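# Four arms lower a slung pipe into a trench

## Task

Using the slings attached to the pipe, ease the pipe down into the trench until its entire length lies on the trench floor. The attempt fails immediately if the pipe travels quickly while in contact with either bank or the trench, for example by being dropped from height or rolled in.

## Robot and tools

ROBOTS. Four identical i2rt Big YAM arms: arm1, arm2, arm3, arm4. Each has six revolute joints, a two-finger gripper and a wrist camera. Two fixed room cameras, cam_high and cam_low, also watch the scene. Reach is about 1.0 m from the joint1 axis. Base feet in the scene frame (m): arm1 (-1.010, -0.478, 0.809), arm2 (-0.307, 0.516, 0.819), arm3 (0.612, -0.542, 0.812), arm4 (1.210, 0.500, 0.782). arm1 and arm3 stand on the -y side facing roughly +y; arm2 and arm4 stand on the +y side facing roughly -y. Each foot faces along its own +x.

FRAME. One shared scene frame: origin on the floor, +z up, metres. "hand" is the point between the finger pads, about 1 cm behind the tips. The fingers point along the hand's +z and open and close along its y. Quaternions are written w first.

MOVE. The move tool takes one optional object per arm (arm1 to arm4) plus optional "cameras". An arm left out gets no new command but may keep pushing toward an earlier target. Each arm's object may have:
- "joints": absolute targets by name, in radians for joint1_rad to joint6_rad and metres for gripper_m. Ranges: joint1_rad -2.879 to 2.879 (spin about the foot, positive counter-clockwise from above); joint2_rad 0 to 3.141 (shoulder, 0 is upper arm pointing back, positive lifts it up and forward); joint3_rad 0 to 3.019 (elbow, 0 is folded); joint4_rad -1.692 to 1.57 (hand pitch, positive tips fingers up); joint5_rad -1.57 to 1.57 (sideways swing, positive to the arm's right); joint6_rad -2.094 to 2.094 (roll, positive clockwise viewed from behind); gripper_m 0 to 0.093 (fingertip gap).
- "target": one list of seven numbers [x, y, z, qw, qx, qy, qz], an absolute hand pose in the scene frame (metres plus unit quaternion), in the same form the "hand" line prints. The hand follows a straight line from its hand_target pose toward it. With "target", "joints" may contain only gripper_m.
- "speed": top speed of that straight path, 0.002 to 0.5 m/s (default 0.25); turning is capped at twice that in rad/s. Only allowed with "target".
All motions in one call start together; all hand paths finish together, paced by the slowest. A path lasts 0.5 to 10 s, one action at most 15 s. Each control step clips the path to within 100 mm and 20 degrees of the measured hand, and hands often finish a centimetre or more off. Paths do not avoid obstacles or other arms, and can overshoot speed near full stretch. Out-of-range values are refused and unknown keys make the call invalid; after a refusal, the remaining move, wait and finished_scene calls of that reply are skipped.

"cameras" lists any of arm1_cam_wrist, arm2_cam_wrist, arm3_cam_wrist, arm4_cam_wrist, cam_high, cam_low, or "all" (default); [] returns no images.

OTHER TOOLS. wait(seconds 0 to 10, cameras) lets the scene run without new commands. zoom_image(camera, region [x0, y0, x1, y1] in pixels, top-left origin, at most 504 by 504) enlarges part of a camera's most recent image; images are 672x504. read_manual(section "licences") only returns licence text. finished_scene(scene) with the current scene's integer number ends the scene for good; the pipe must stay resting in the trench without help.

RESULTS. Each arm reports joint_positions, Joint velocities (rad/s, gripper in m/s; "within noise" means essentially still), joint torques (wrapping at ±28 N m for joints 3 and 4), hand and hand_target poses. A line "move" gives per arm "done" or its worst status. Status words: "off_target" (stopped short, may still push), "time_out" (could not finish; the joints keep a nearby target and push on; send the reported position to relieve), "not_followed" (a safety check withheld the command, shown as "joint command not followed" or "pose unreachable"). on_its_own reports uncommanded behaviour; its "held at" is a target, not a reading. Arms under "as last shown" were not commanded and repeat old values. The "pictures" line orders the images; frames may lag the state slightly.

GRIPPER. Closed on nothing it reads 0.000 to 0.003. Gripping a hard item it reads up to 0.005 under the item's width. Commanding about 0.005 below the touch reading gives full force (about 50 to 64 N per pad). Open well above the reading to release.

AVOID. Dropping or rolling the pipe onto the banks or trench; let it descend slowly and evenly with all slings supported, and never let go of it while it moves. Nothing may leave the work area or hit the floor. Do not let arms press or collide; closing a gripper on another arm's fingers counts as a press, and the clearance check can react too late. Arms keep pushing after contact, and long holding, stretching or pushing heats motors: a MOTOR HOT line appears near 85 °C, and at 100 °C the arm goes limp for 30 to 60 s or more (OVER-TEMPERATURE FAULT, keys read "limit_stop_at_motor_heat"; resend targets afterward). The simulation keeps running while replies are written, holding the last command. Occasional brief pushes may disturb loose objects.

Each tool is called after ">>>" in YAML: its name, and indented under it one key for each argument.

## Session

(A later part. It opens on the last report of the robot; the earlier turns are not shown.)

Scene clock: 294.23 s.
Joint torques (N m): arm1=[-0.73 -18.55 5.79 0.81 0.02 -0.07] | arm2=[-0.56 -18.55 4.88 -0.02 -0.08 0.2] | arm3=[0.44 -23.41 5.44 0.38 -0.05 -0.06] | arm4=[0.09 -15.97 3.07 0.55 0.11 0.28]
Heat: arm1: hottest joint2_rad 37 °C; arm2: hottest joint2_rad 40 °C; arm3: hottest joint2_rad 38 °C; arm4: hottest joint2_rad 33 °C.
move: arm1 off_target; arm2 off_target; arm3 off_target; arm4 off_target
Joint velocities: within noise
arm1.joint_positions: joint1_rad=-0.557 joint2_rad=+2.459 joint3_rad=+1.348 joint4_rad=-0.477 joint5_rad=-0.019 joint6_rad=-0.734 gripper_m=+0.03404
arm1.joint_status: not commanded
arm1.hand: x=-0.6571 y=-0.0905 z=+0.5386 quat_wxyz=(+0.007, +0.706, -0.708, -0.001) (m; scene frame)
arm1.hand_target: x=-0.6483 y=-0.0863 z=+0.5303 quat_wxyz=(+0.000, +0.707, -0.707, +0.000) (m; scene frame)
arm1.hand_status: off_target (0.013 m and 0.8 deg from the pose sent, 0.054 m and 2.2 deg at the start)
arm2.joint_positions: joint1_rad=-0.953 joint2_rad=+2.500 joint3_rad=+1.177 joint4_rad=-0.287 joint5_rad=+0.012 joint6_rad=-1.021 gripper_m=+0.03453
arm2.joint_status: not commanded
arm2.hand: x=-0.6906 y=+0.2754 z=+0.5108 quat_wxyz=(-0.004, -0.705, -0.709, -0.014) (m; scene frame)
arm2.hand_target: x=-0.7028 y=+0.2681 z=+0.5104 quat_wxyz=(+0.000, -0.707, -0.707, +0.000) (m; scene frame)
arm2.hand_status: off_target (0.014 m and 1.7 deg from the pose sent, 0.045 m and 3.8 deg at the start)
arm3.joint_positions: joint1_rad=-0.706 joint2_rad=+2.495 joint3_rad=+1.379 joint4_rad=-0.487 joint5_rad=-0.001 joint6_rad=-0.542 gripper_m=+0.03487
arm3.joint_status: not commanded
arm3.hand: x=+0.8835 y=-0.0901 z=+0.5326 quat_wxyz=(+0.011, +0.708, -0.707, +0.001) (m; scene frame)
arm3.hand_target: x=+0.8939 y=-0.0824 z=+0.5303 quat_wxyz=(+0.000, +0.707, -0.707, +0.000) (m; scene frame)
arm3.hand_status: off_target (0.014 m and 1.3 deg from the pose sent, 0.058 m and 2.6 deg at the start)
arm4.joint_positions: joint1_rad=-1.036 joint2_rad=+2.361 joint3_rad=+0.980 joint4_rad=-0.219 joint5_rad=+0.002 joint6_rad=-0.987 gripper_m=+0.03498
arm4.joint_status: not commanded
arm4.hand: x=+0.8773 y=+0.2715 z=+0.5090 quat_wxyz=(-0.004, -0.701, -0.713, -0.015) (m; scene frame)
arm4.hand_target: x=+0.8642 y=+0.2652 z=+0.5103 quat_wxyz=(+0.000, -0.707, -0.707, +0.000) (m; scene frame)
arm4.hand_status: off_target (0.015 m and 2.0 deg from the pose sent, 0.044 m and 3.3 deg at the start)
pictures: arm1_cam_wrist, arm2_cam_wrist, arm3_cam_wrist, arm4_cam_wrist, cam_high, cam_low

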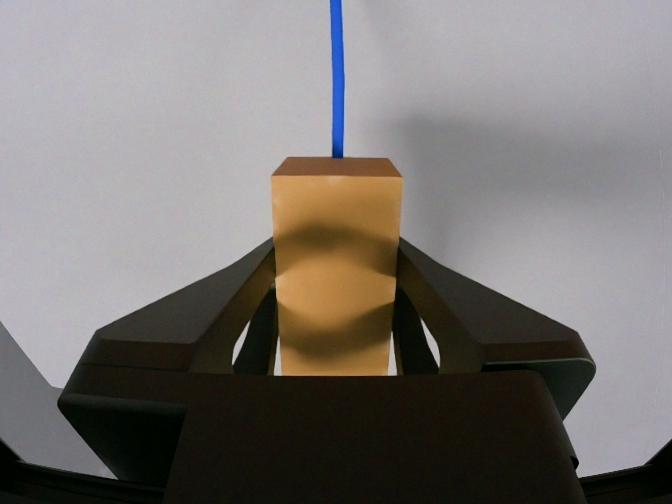

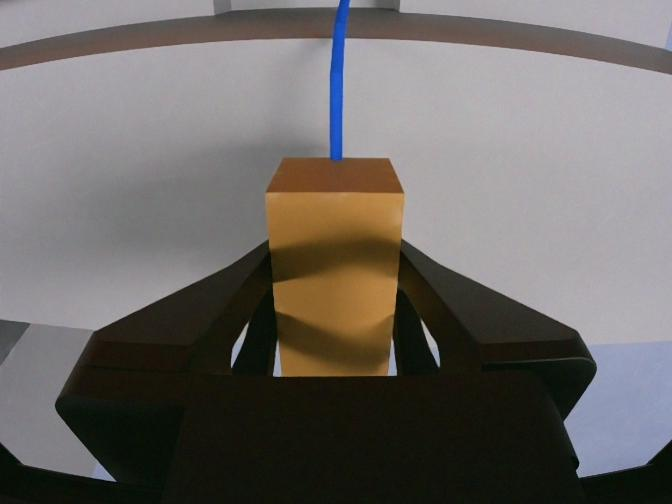

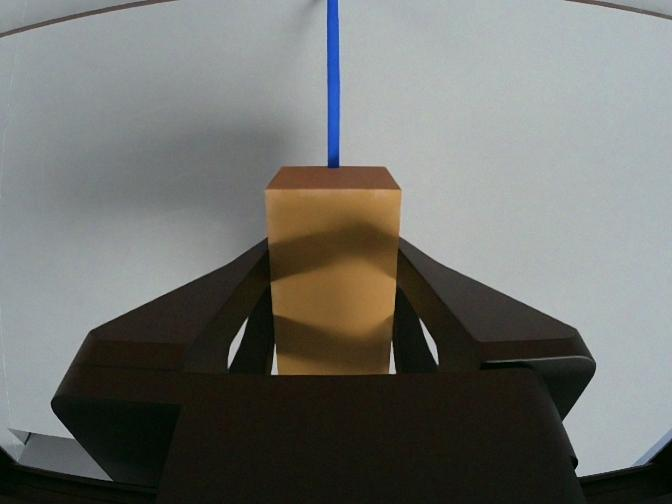

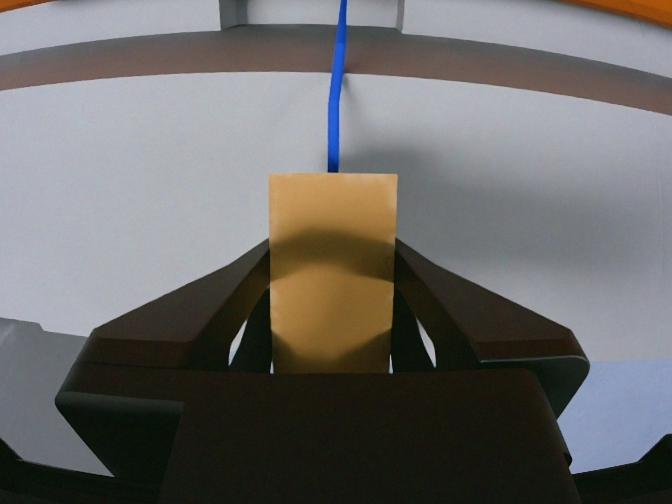

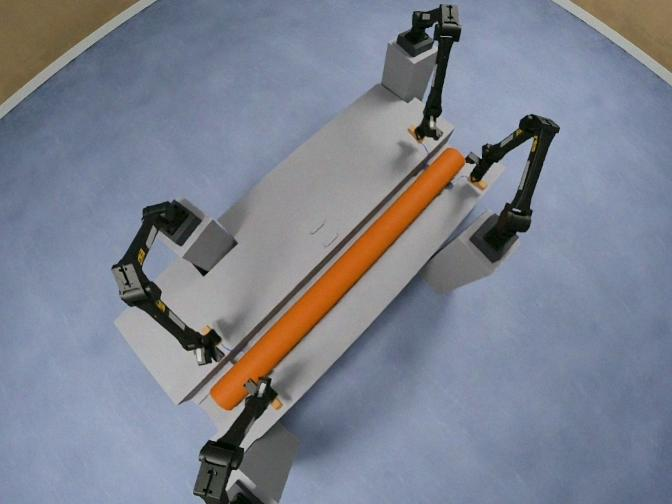

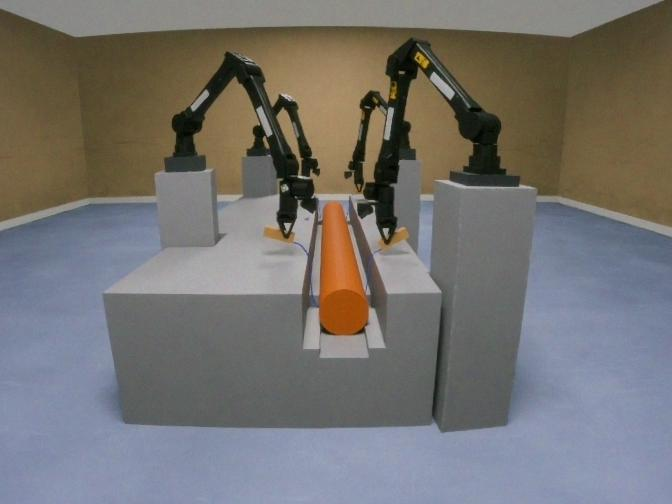

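>>> move:
  arm1: {"target": [-0.655, -0.095, 0.478, -0.0923, 0.7010, -0.7010, -0.0923], "speed": 0.05}
  arm2: {"target": [-0.700, 0.265, 0.482, 0.0616, 0.7044, 0.7044, -0.0616], "speed": 0.05}
  arm3: {"target": [0.890, -0.092, 0.482, -0.0923, 0.7010, -0.7010, -0.0923], "speed": 0.05}
  arm4: {"target": [0.868, 0.262, 0.482, 0.1530, 0.6903, 0.6903, -0.1530], "speed": 0.05}

>>> zoom_image:
  camera: "cam_low"
  region: [240, 130, 440, 380]

Scene clock: 313.43 s.
Joint torques (N m): arm1=[-0.91 -18.32 2.73 1.46 -0.29 -0.1] | arm2=[-1.79 -18.26 2.4 0.36 -0.35 0.06] | arm3=[0.44 -22.36 2.5 1.02 -0.42 -0.07] | arm4=[-0.32 -15.33 0.13 1.13 -0.36 0]
Heat: arm1: hottest joint2_rad 37 °C; arm2: hottest joint2_rad 38 °C; arm3: hottest joint2_rad 38 °C; arm4: hottest joint2_rad 32 °C.
move: arm1 off_target; arm2 done; arm3 done; arm4 done
Joint velocities: within noise
arm1.joint_positions: joint1_rad=-0.615 joint2_rad=+2.548 joint3_rad=+1.271 joint4_rad=-0.096 joint5_rad=-0.201 joint6_rad=-0.773 gripper_m=+0.03404
arm1.joint_status: not commanded
arm1.hand: x=-0.6504 y=-0.0839 z=+0.4928 quat_wxyz=(-0.100, +0.701, -0.700, -0.092) (m; scene frame)
arm1.hand_target: x=-0.6554 y=-0.0952 z=+0.4785 quat_wxyz=(-0.092, +0.701, -0.701, -0.092) (m; scene frame)
arm1.hand_status: off_target (0.019 m and 0.9 deg from the pose sent, 0.061 m and 15.5 deg at the start)
arm2.joint_positions: joint1_rad=-0.986 joint2_rad=+2.564 joint3_rad=+1.177 joint4_rad=-0.114 joint5_rad=-0.136 joint6_rad=-1.050 gripper_m=+0.03453
arm2.joint_status: not commanded
arm2.hand: x=-0.6970 y=+0.2592 z=+0.4855 quat_wxyz=(-0.062, -0.702, -0.707, +0.058) (m; scene frame)
arm2.hand_target: x=-0.6999 y=+0.2651 z=+0.4820 quat_wxyz=(-0.062, -0.704, -0.704, +0.061) (m; scene frame)
arm2.hand_status: done (0.007 m and 0.6 deg from the pose sent, 0.032 m and 10.9 deg at the start)
arm3.joint_positions: joint1_rad=-0.756 joint2_rad=+2.568 joint3_rad=+1.267 joint4_rad=-0.060 joint5_rad=-0.141 joint6_rad=-0.578 gripper_m=+0.03487
arm3.joint_status: not commanded
arm3.hand: x=+0.8886 y=-0.0863 z=+0.4892 quat_wxyz=(-0.093, +0.702, -0.700, -0.092) (m; scene frame)
arm3.hand_target: x=+0.8898 y=-0.0921 z=+0.4821 quat_wxyz=(-0.092, +0.701, -0.701, -0.092) (m; scene frame)
arm3.hand_status: done (0.009 m and 0.2 deg from the pose sent, 0.051 m and 16.0 deg at the start)
arm4.joint_positions: joint1_rad=-1.177 joint2_rad=+2.473 joint3_rad=+0.920 joint4_rad=+0.175 joint5_rad=-0.382 joint6_rad=-1.069 gripper_m=+0.03498
arm4.joint_status: not commanded
arm4.hand: x=+0.8694 y=+0.2589 z=+0.4821 quat_wxyz=(-0.154, -0.693, -0.689, +0.146) (m; scene frame)
arm4.hand_target: x=+0.8679 y=+0.2619 z=+0.4821 quat_wxyz=(-0.153, -0.690, -0.690, +0.153) (m; scene frame)
arm4.hand_status: done (0.003 m and 0.8 deg from the pose sent, 0.030 m and 25.9 deg at the start)
pictures: arm1_cam_wrist, arm2_cam_wrist, arm3_cam_wrist, arm4_cam_wrist, cam_high, cam_low

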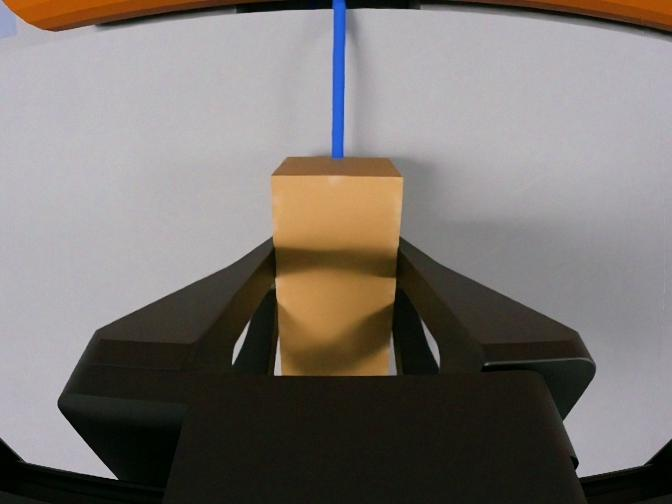

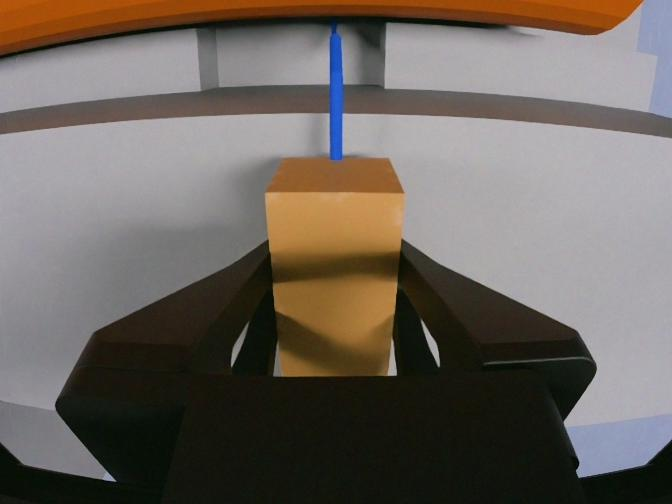

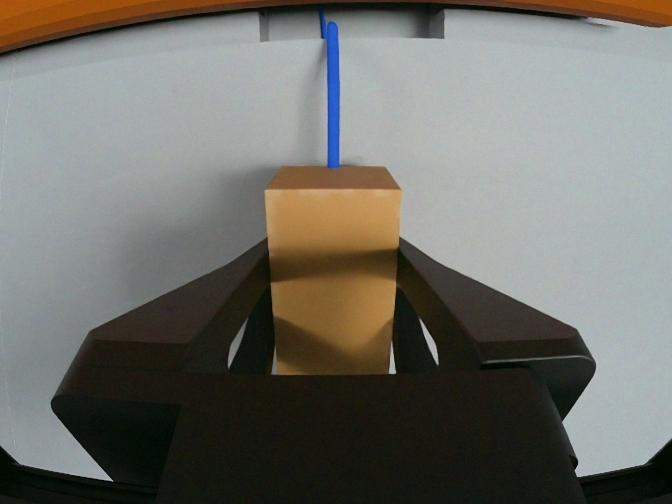

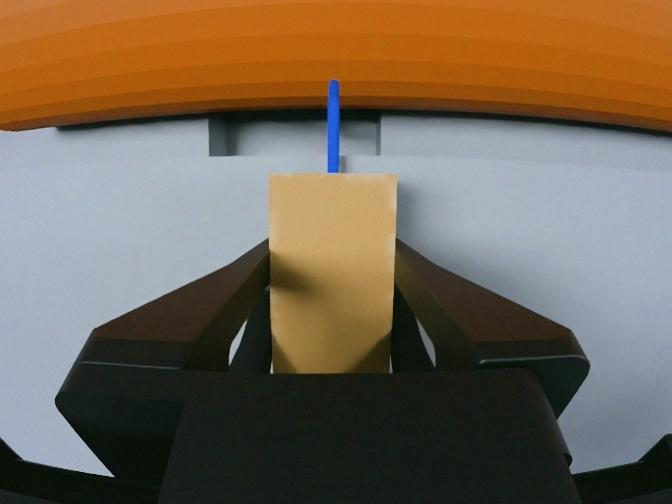

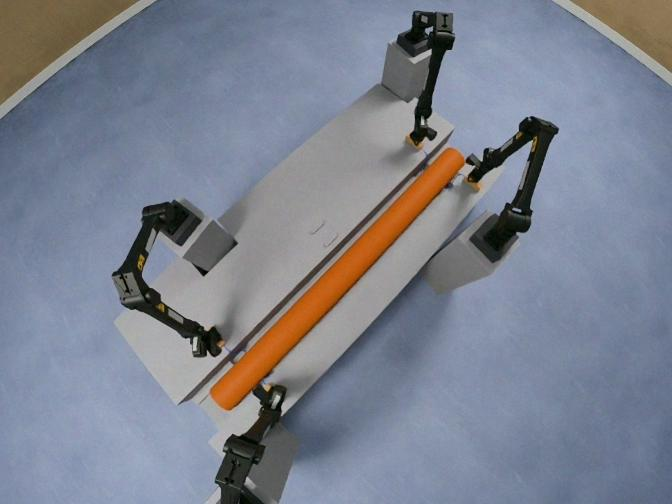

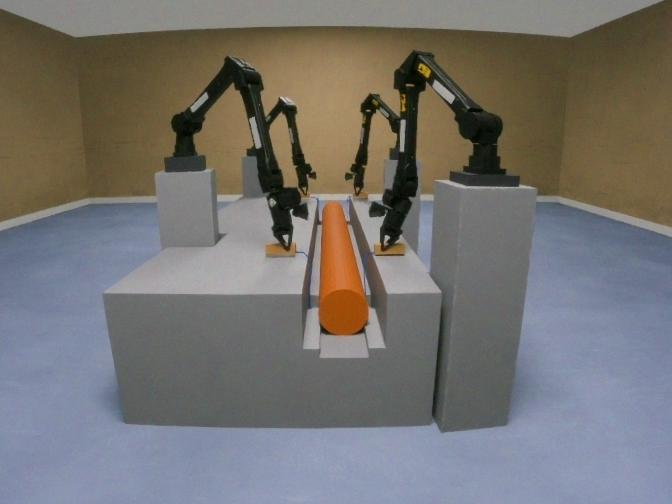

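Scaled by 2.016.

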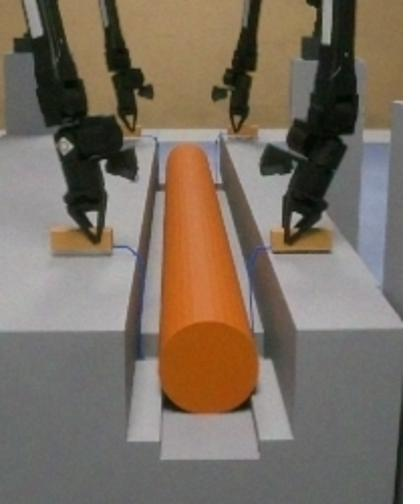

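>>> move:
  arm1: {"target": [-0.659, -0.103, 0.462, -0.0923, 0.7010, -0.7010, -0.0923], "speed": 0.05}
  arm2: {"target": [-0.700, 0.268, 0.474, 0.0616, 0.7044, 0.7044, -0.0616], "speed": 0.05}
  arm3: {"target": [0.890, -0.097, 0.472, -0.0923, 0.7010, -0.7010, -0.0923], "speed": 0.05}
  arm4: {"target": [0.868, 0.265, 0.476, 0.1530, 0.6903, 0.6903, -0.1530], "speed": 0.05}

>>> zoom_image:
  camera: "cam_low"
  region: [240, 130, 440, 380]

Scene clock: 317.07 s.
Joint torques (N m): arm1=[-1.26 -17.73 2.48 1.36 -0.19 -0.1] | arm2=[-1.73 -18.14 2.97 0.29 -0.33 0.05] | arm3=[0.56 -22.24 2.55 0.96 -0.43 -0.06] | arm4=[-0.38 -15.09 0.5 1.14 -0.29 0.01]
Heat: arm1: hottest joint2_rad 37 °C; arm2: hottest joint2_rad 38 °C; arm3: hottest joint2_rad 37 °C; arm4: hottest joint2_rad 32 °C.
move: arm1 off_target; arm2 done; arm3 done; arm4 done
Joint velocities: within noise
arm1.joint_positions: joint1_rad=-0.622 joint2_rad=+2.580 joint3_rad=+1.271 joint4_rad=-0.059 joint5_rad=-0.205 joint6_rad=-0.778 gripper_m=+0.03404
arm1.joint_status: not commanded
arm1.hand: x=-0.6523 y=-0.0902 z=+0.4786 quat_wxyz=(-0.102, +0.700, -0.700, -0.093) (m; scene frame)
arm1.hand_target: x=-0.6594 y=-0.1031 z=+0.4627 quat_wxyz=(-0.092, +0.701, -0.701, -0.092) (m; scene frame)
arm1.hand_status: off_target (0.022 m and 1.2 deg from the pose sent, 0.037 m and 0.9 deg at the start)
arm2.joint_positions: joint1_rad=-0.991 joint2_rad=+2.582 joint3_rad=+1.177 joint4_rad=-0.104 joint5_rad=-0.137 joint6_rad=-1.055 gripper_m=+0.03453
arm2.joint_status: not commanded
arm2.hand: x=-0.6928 y=+0.2641 z=+0.4776 quat_wxyz=(-0.063, -0.702, -0.707, +0.054) (m; scene frame)
arm2.hand_target: x=-0.6998 y=+0.2681 z=+0.4742 quat_wxyz=(-0.061, -0.704, -0.704, +0.061) (m; scene frame)
arm2.hand_status: done (0.009 m and 1.0 deg from the pose sent, 0.015 m and 0.6 deg at the start)
arm3.joint_positions: joint1_rad=-0.763 joint2_rad=+2.593 joint3_rad=+1.267 joint4_rad=-0.041 joint5_rad=-0.142 joint6_rad=-0.584 gripper_m=+0.03487
arm3.joint_status: not commanded
arm3.hand: x=+0.8874 y=-0.0937 z=+0.4775 quat_wxyz=(-0.091, +0.702, -0.701, -0.091) (m; scene frame)
arm3.hand_target: x=+0.8899 y=-0.0972 z=+0.4720 quat_wxyz=(-0.092, +0.701, -0.701, -0.092) (m; scene frame)
arm3.hand_status: done (0.007 m and 0.2 deg from the pose sent, 0.020 m and 0.2 deg at the start)
arm4.joint_positions: joint1_rad=-1.184 joint2_rad=+2.488 joint3_rad=+0.920 joint4_rad=+0.184 joint5_rad=-0.386 joint6_rad=-1.078 gripper_m=+0.03498
arm4.joint_status: not commanded
arm4.hand: x=+0.8723 y=+0.2628 z=+0.4767 quat_wxyz=(-0.156, -0.693, -0.689, +0.145) (m; scene frame)
arm4.hand_target: x=+0.8680 y=+0.2650 z=+0.4760 quat_wxyz=(-0.153, -0.690, -0.690, +0.153) (m; scene frame)
arm4.hand_status: done (0.005 m and 1.0 deg from the pose sent, 0.009 m and 0.9 deg at the start)
pictures: arm1_cam_wrist, arm2_cam_wrist, arm3_cam_wrist, arm4_cam_wrist, cam_high, cam_low

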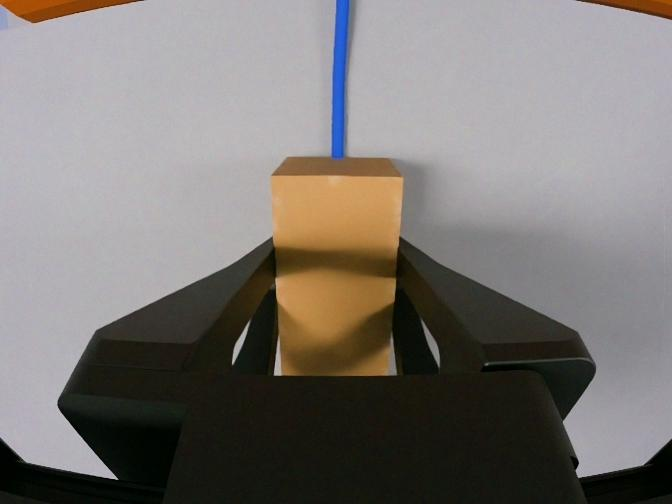

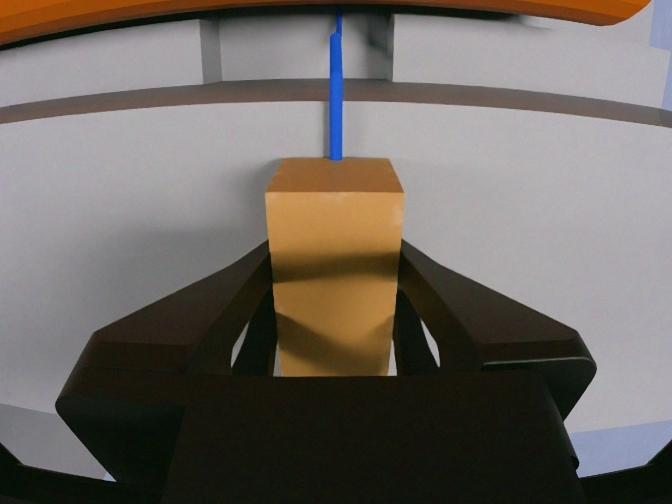

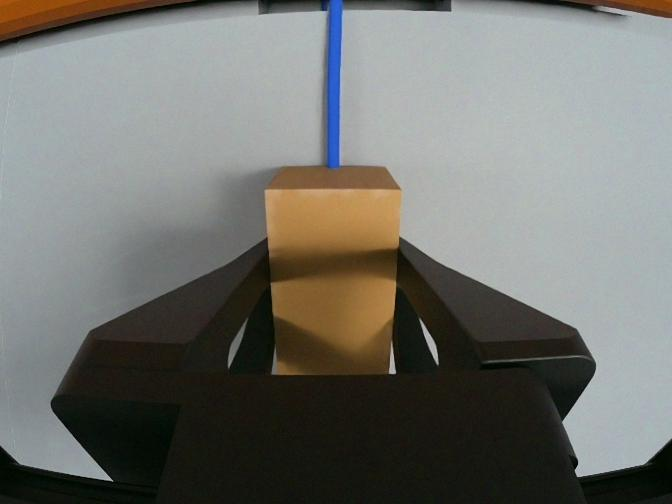

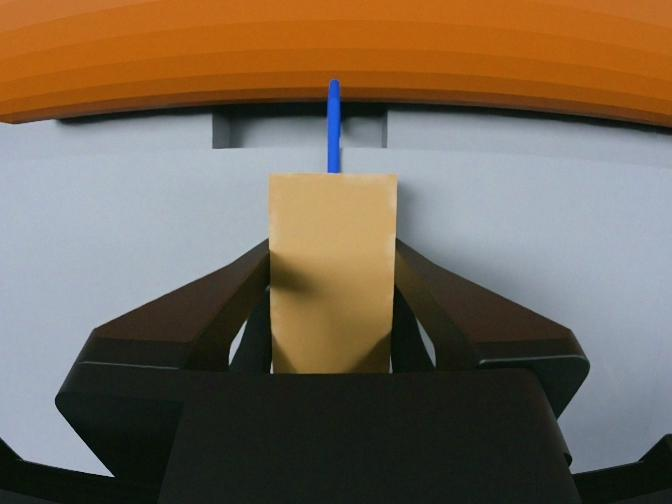

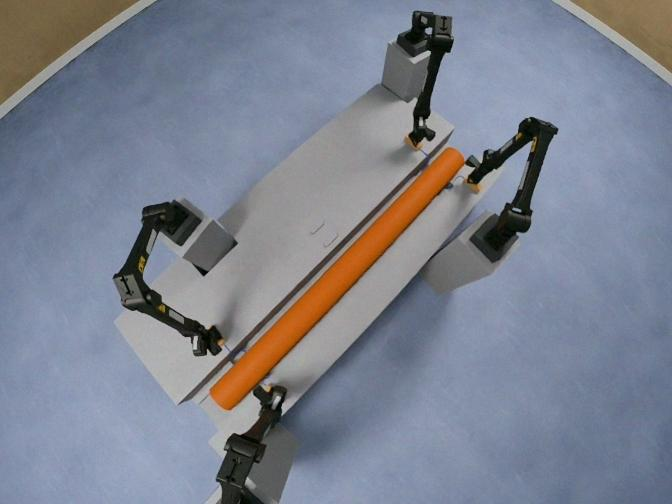

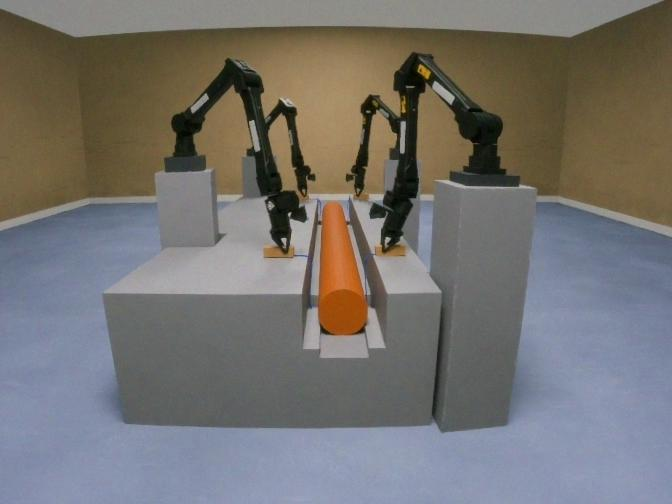

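Scaled by 2.016.

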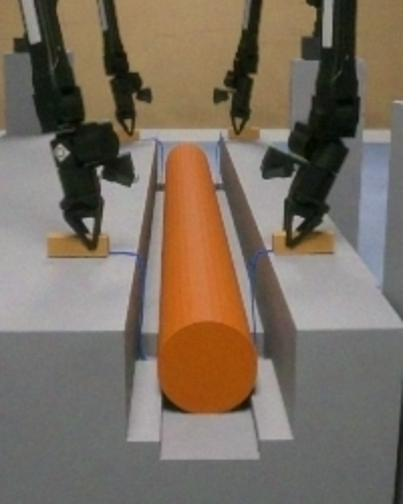

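>>> move:
  arm1: {"joints": {"gripper_m": 0.075}}
  arm2: {"joints": {"gripper_m": 0.075}}
  arm3: {"joints": {"gripper_m": 0.075}}
  arm4: {"joints": {"gripper_m": 0.075}}
  cameras: ["cam_low"]

>>> move:
  arm1: {"target": [-0.655, -0.105, 0.62, -0.0923, 0.7010, -0.7010, -0.0923], "speed": 0.15}
  arm2: {"target": [-0.700, 0.28, 0.62, 0.0616, 0.7044, 0.7044, -0.0616], "speed": 0.15}
  arm3: {"target": [0.890, -0.105, 0.62, -0.0923, 0.7010, -0.7010, -0.0923], "speed": 0.15}
  arm4: {"target": [0.868, 0.29, 0.62, 0.1530, 0.6903, 0.6903, -0.1530], "speed": 0.15}

>>> zoom_image:
  camera: "cam_low"
  region: [240, 130, 440, 380]

Scene clock: 321.23 s.
Joint torques (N m): arm1=[-1.03 -17.49 2.35 1.46 -0.16 -0.09] | arm2=[-1.79 -18.14 2.97 0.25 -0.33 0.05] | arm3=[0.44 -22.18 2.58 0.92 -0.41 -0.05] | arm4=[-0.32 -15.03 0.49 1.13 -0.28 0.01]
Heat: arm1: hottest joint2_rad 37 °C; arm2: hottest joint2_rad 38 °C; arm3: hottest joint2_rad 38 °C; arm4: hottest joint2_rad 31 °C.
move: arm1 done; arm2 done; arm3 done; arm4 done
Joint velocities: within noise
arm1.joint_positions: joint1_rad=-0.622 joint2_rad=+2.580 joint3_rad=+1.271 joint4_rad=-0.059 joint5_rad=-0.205 joint6_rad=-0.779 gripper_m=+0.07492
arm1.joint_status: all done
arm1.hand: x=-0.6523 y=-0.0902 z=+0.4786 quat_wxyz=(-0.103, +0.701, -0.700, -0.093) (m; scene frame)
arm1.hand_target: x=-0.6594 y=-0.1031 z=+0.4627 quat_wxyz=(-0.092, +0.701, -0.701, -0.092) (m; scene frame)
arm1.hand_status: not commanded
arm2.joint_positions: joint1_rad=-0.992 joint2_rad=+2.582 joint3_rad=+1.177 joint4_rad=-0.103 joint5_rad=-0.137 joint6_rad=-1.056 gripper_m=+0.07495
arm2.joint_status: all done
arm2.hand: x=-0.6931 y=+0.2641 z=+0.4776 quat_wxyz=(-0.063, -0.702, -0.707, +0.055) (m; scene frame)
arm2.hand_target: x=-0.6998 y=+0.2681 z=+0.4742 quat_wxyz=(-0.062, -0.704, -0.704, +0.061) (m; scene frame)
arm2.hand_status: not commanded
arm3.joint_positions: joint1_rad=-0.763 joint2_rad=+2.593 joint3_rad=+1.267 joint4_rad=-0.040 joint5_rad=-0.142 joint6_rad=-0.584 gripper_m=+0.07493
arm3.joint_status: all done
arm3.hand: x=+0.8875 y=-0.0936 z=+0.4775 quat_wxyz=(-0.091, +0.702, -0.701, -0.091) (m; scene frame)
arm3.hand_target: x=+0.8899 y=-0.0972 z=+0.4720 quat_wxyz=(-0.092, +0.701, -0.701, -0.092) (m; scene frame)
arm3.hand_status: not commanded
arm4.joint_positions: joint1_rad=-1.184 joint2_rad=+2.488 joint3_rad=+0.920 joint4_rad=+0.184 joint5_rad=-0.386 joint6_rad=-1.078 gripper_m=+0.07491
arm4.joint_status: all done
arm4.hand: x=+0.8723 y=+0.2628 z=+0.4767 quat_wxyz=(-0.156, -0.693, -0.689, +0.145) (m; scene frame)
arm4.hand_target: x=+0.8680 y=+0.2650 z=+0.4760 quat_wxyz=(-0.153, -0.690, -0.690, +0.153) (m; scene frame)
arm4.hand_status: not commanded
pictures: cam_low

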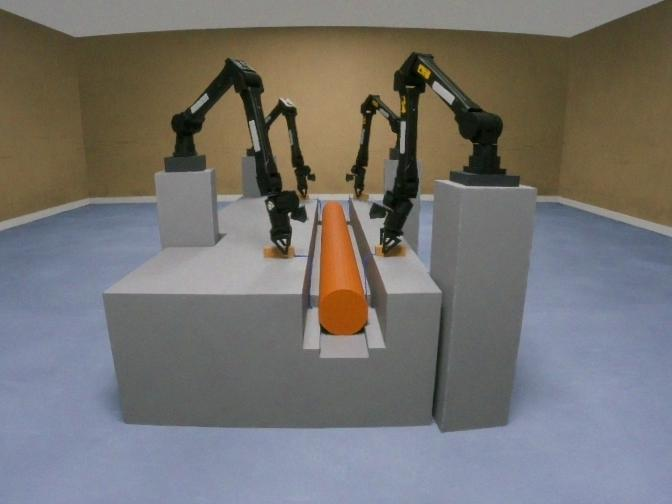

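Scene clock: 322.97 s.
Joint torques (N m): arm1=[-1.2 -19.6 3.85 0.39 -0.25 -0.08] | arm2=[-1.67 -17.61 3.71 -0.68 -0.34 0.07] | arm3=[0.32 -22.3 3.64 0.09 -0.41 -0.06] | arm4=[-0.26 -14.04 1.98 0.13 -0.32 0]
Heat: arm1: hottest joint2_rad 37 °C; arm2: hottest joint2_rad 38 °C; arm3: hottest joint2_rad 38 °C; arm4: hottest joint2_rad 31 °C.
move: arm1 done; arm2 done; arm3 done; arm4 done
Joint velocities: within noise
arm1.joint_positions: joint1_rad=-0.635 joint2_rad=+2.223 joint3_rad=+1.102 joint4_rad=-0.262 joint5_rad=-0.205 joint6_rad=-0.793 gripper_m=+0.07493
arm1.joint_status: not commanded
arm1.hand: x=-0.6556 y=-0.0995 z=+0.6187 quat_wxyz=(-0.097, +0.701, -0.700, -0.092) (m; scene frame)
arm1.hand_target: x=-0.6550 y=-0.1049 z=+0.6200 quat_wxyz=(-0.092, +0.701, -0.701, -0.092) (m; scene frame)
arm1.hand_status: done (0.006 m and 0.5 deg from the pose sent, 0.142 m and 1.2 deg at the start)
arm2.joint_positions: joint1_rad=-1.011 joint2_rad=+2.204 joint3_rad=+1.008 joint4_rad=-0.285 joint5_rad=-0.139 joint6_rad=-1.075 gripper_m=+0.07496
arm2.joint_status: not commanded
arm2.hand: x=-0.7022 y=+0.2712 z=+0.6212 quat_wxyz=(-0.059, -0.701, -0.707, +0.069) (m; scene frame)
arm2.hand_target: x=-0.6999 y=+0.2798 z=+0.6200 quat_wxyz=(-0.062, -0.704, -0.704, +0.062) (m; scene frame)
arm2.hand_status: done (0.009 m and 1.0 deg from the pose sent, 0.143 m and 0.9 deg at the start)
arm3.joint_positions: joint1_rad=-0.771 joint2_rad=+2.233 joint3_rad=+1.087 joint4_rad=-0.216 joint5_rad=-0.144 joint6_rad=-0.592 gripper_m=+0.07493
arm3.joint_status: not commanded
arm3.hand: x=+0.8865 y=-0.1024 z=+0.6174 quat_wxyz=(-0.093, +0.702, -0.700, -0.092) (m; scene frame)
arm3.hand_target: x=+0.8900 y=-0.1050 z=+0.6199 quat_wxyz=(-0.092, +0.701, -0.701, -0.092) (m; scene frame)
arm3.hand_status: done (0.005 m and 0.2 deg from the pose sent, 0.143 m and 0.2 deg at the start)
arm4.joint_positions: joint1_rad=-1.245 joint2_rad=+2.052 joint3_rad=+0.745 joint4_rad=-0.079 joint5_rad=-0.396 joint6_rad=-1.140 gripper_m=+0.07491
arm4.joint_status: not commanded
arm4.hand: x=+0.8663 y=+0.2859 z=+0.6183 quat_wxyz=(-0.152, -0.691, -0.689, +0.155) (m; scene frame)
arm4.hand_target: x=+0.8681 y=+0.2899 z=+0.6199 quat_wxyz=(-0.153, -0.690, -0.690, +0.153) (m; scene frame)
arm4.hand_status: done (0.005 m and 0.3 deg from the pose sent, 0.146 m and 1.0 deg at the start)
pictures: arm1_cam_wrist, arm2_cam_wrist, arm3_cam_wrist, arm4_cam_wrist, cam_high, cam_low

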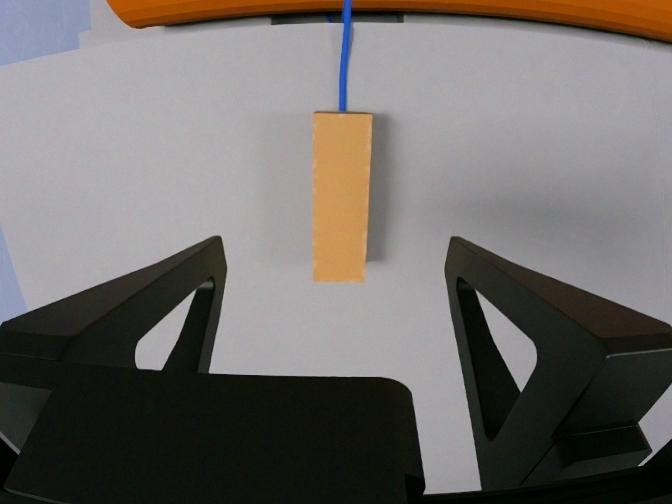

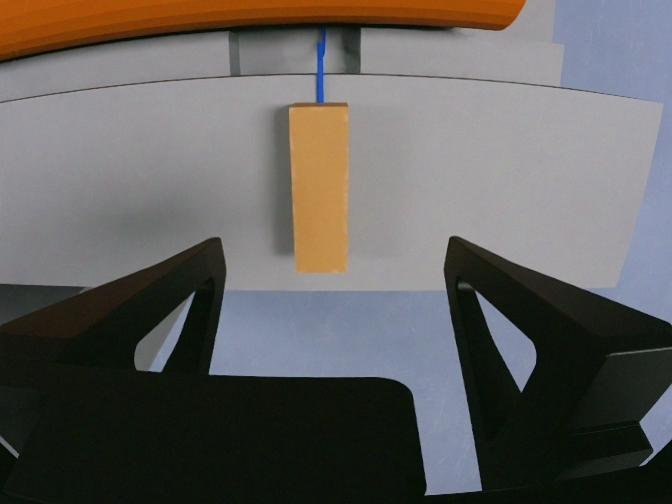

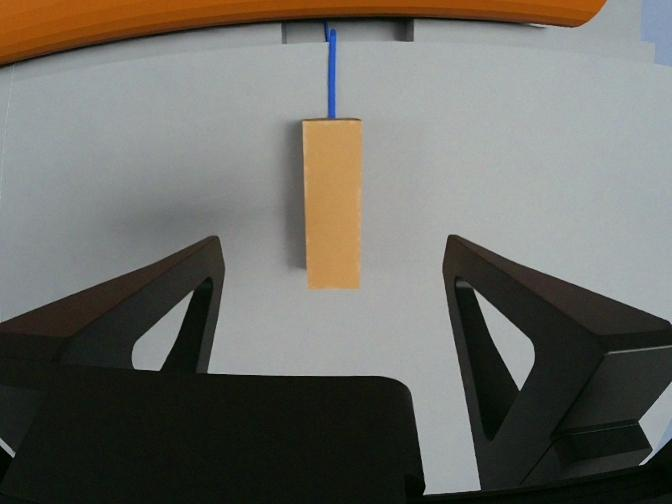

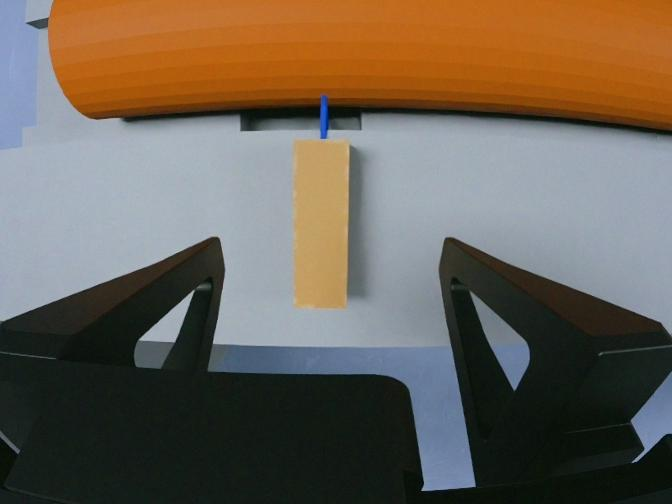

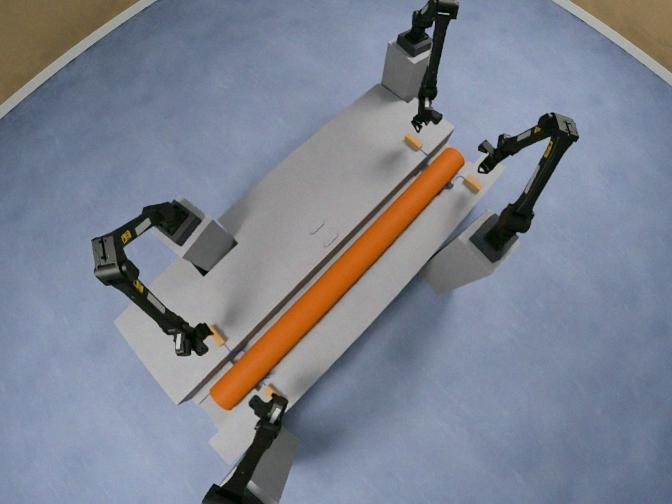

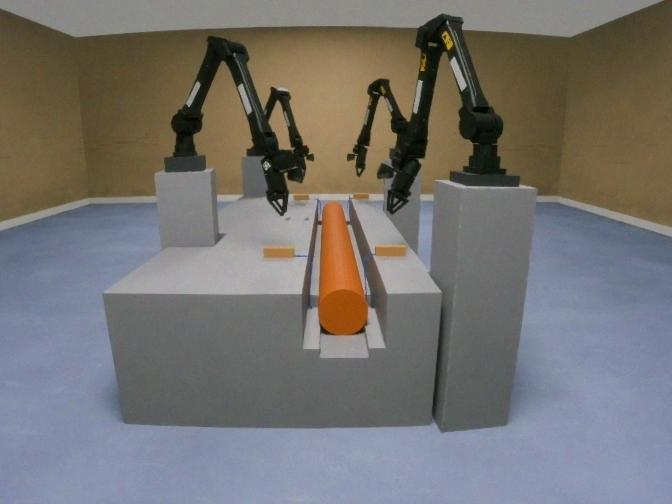

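Scaled by 2.016.

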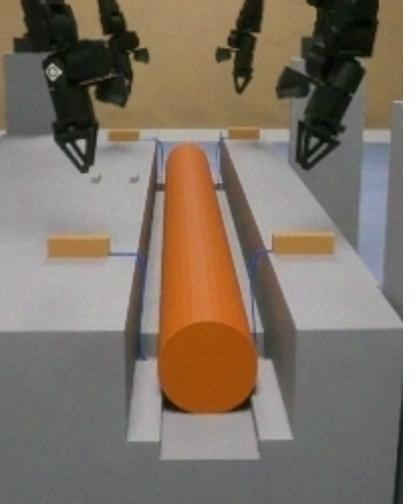

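>>> finished_scene:
  scene: 1

The scene is finished: the task was done.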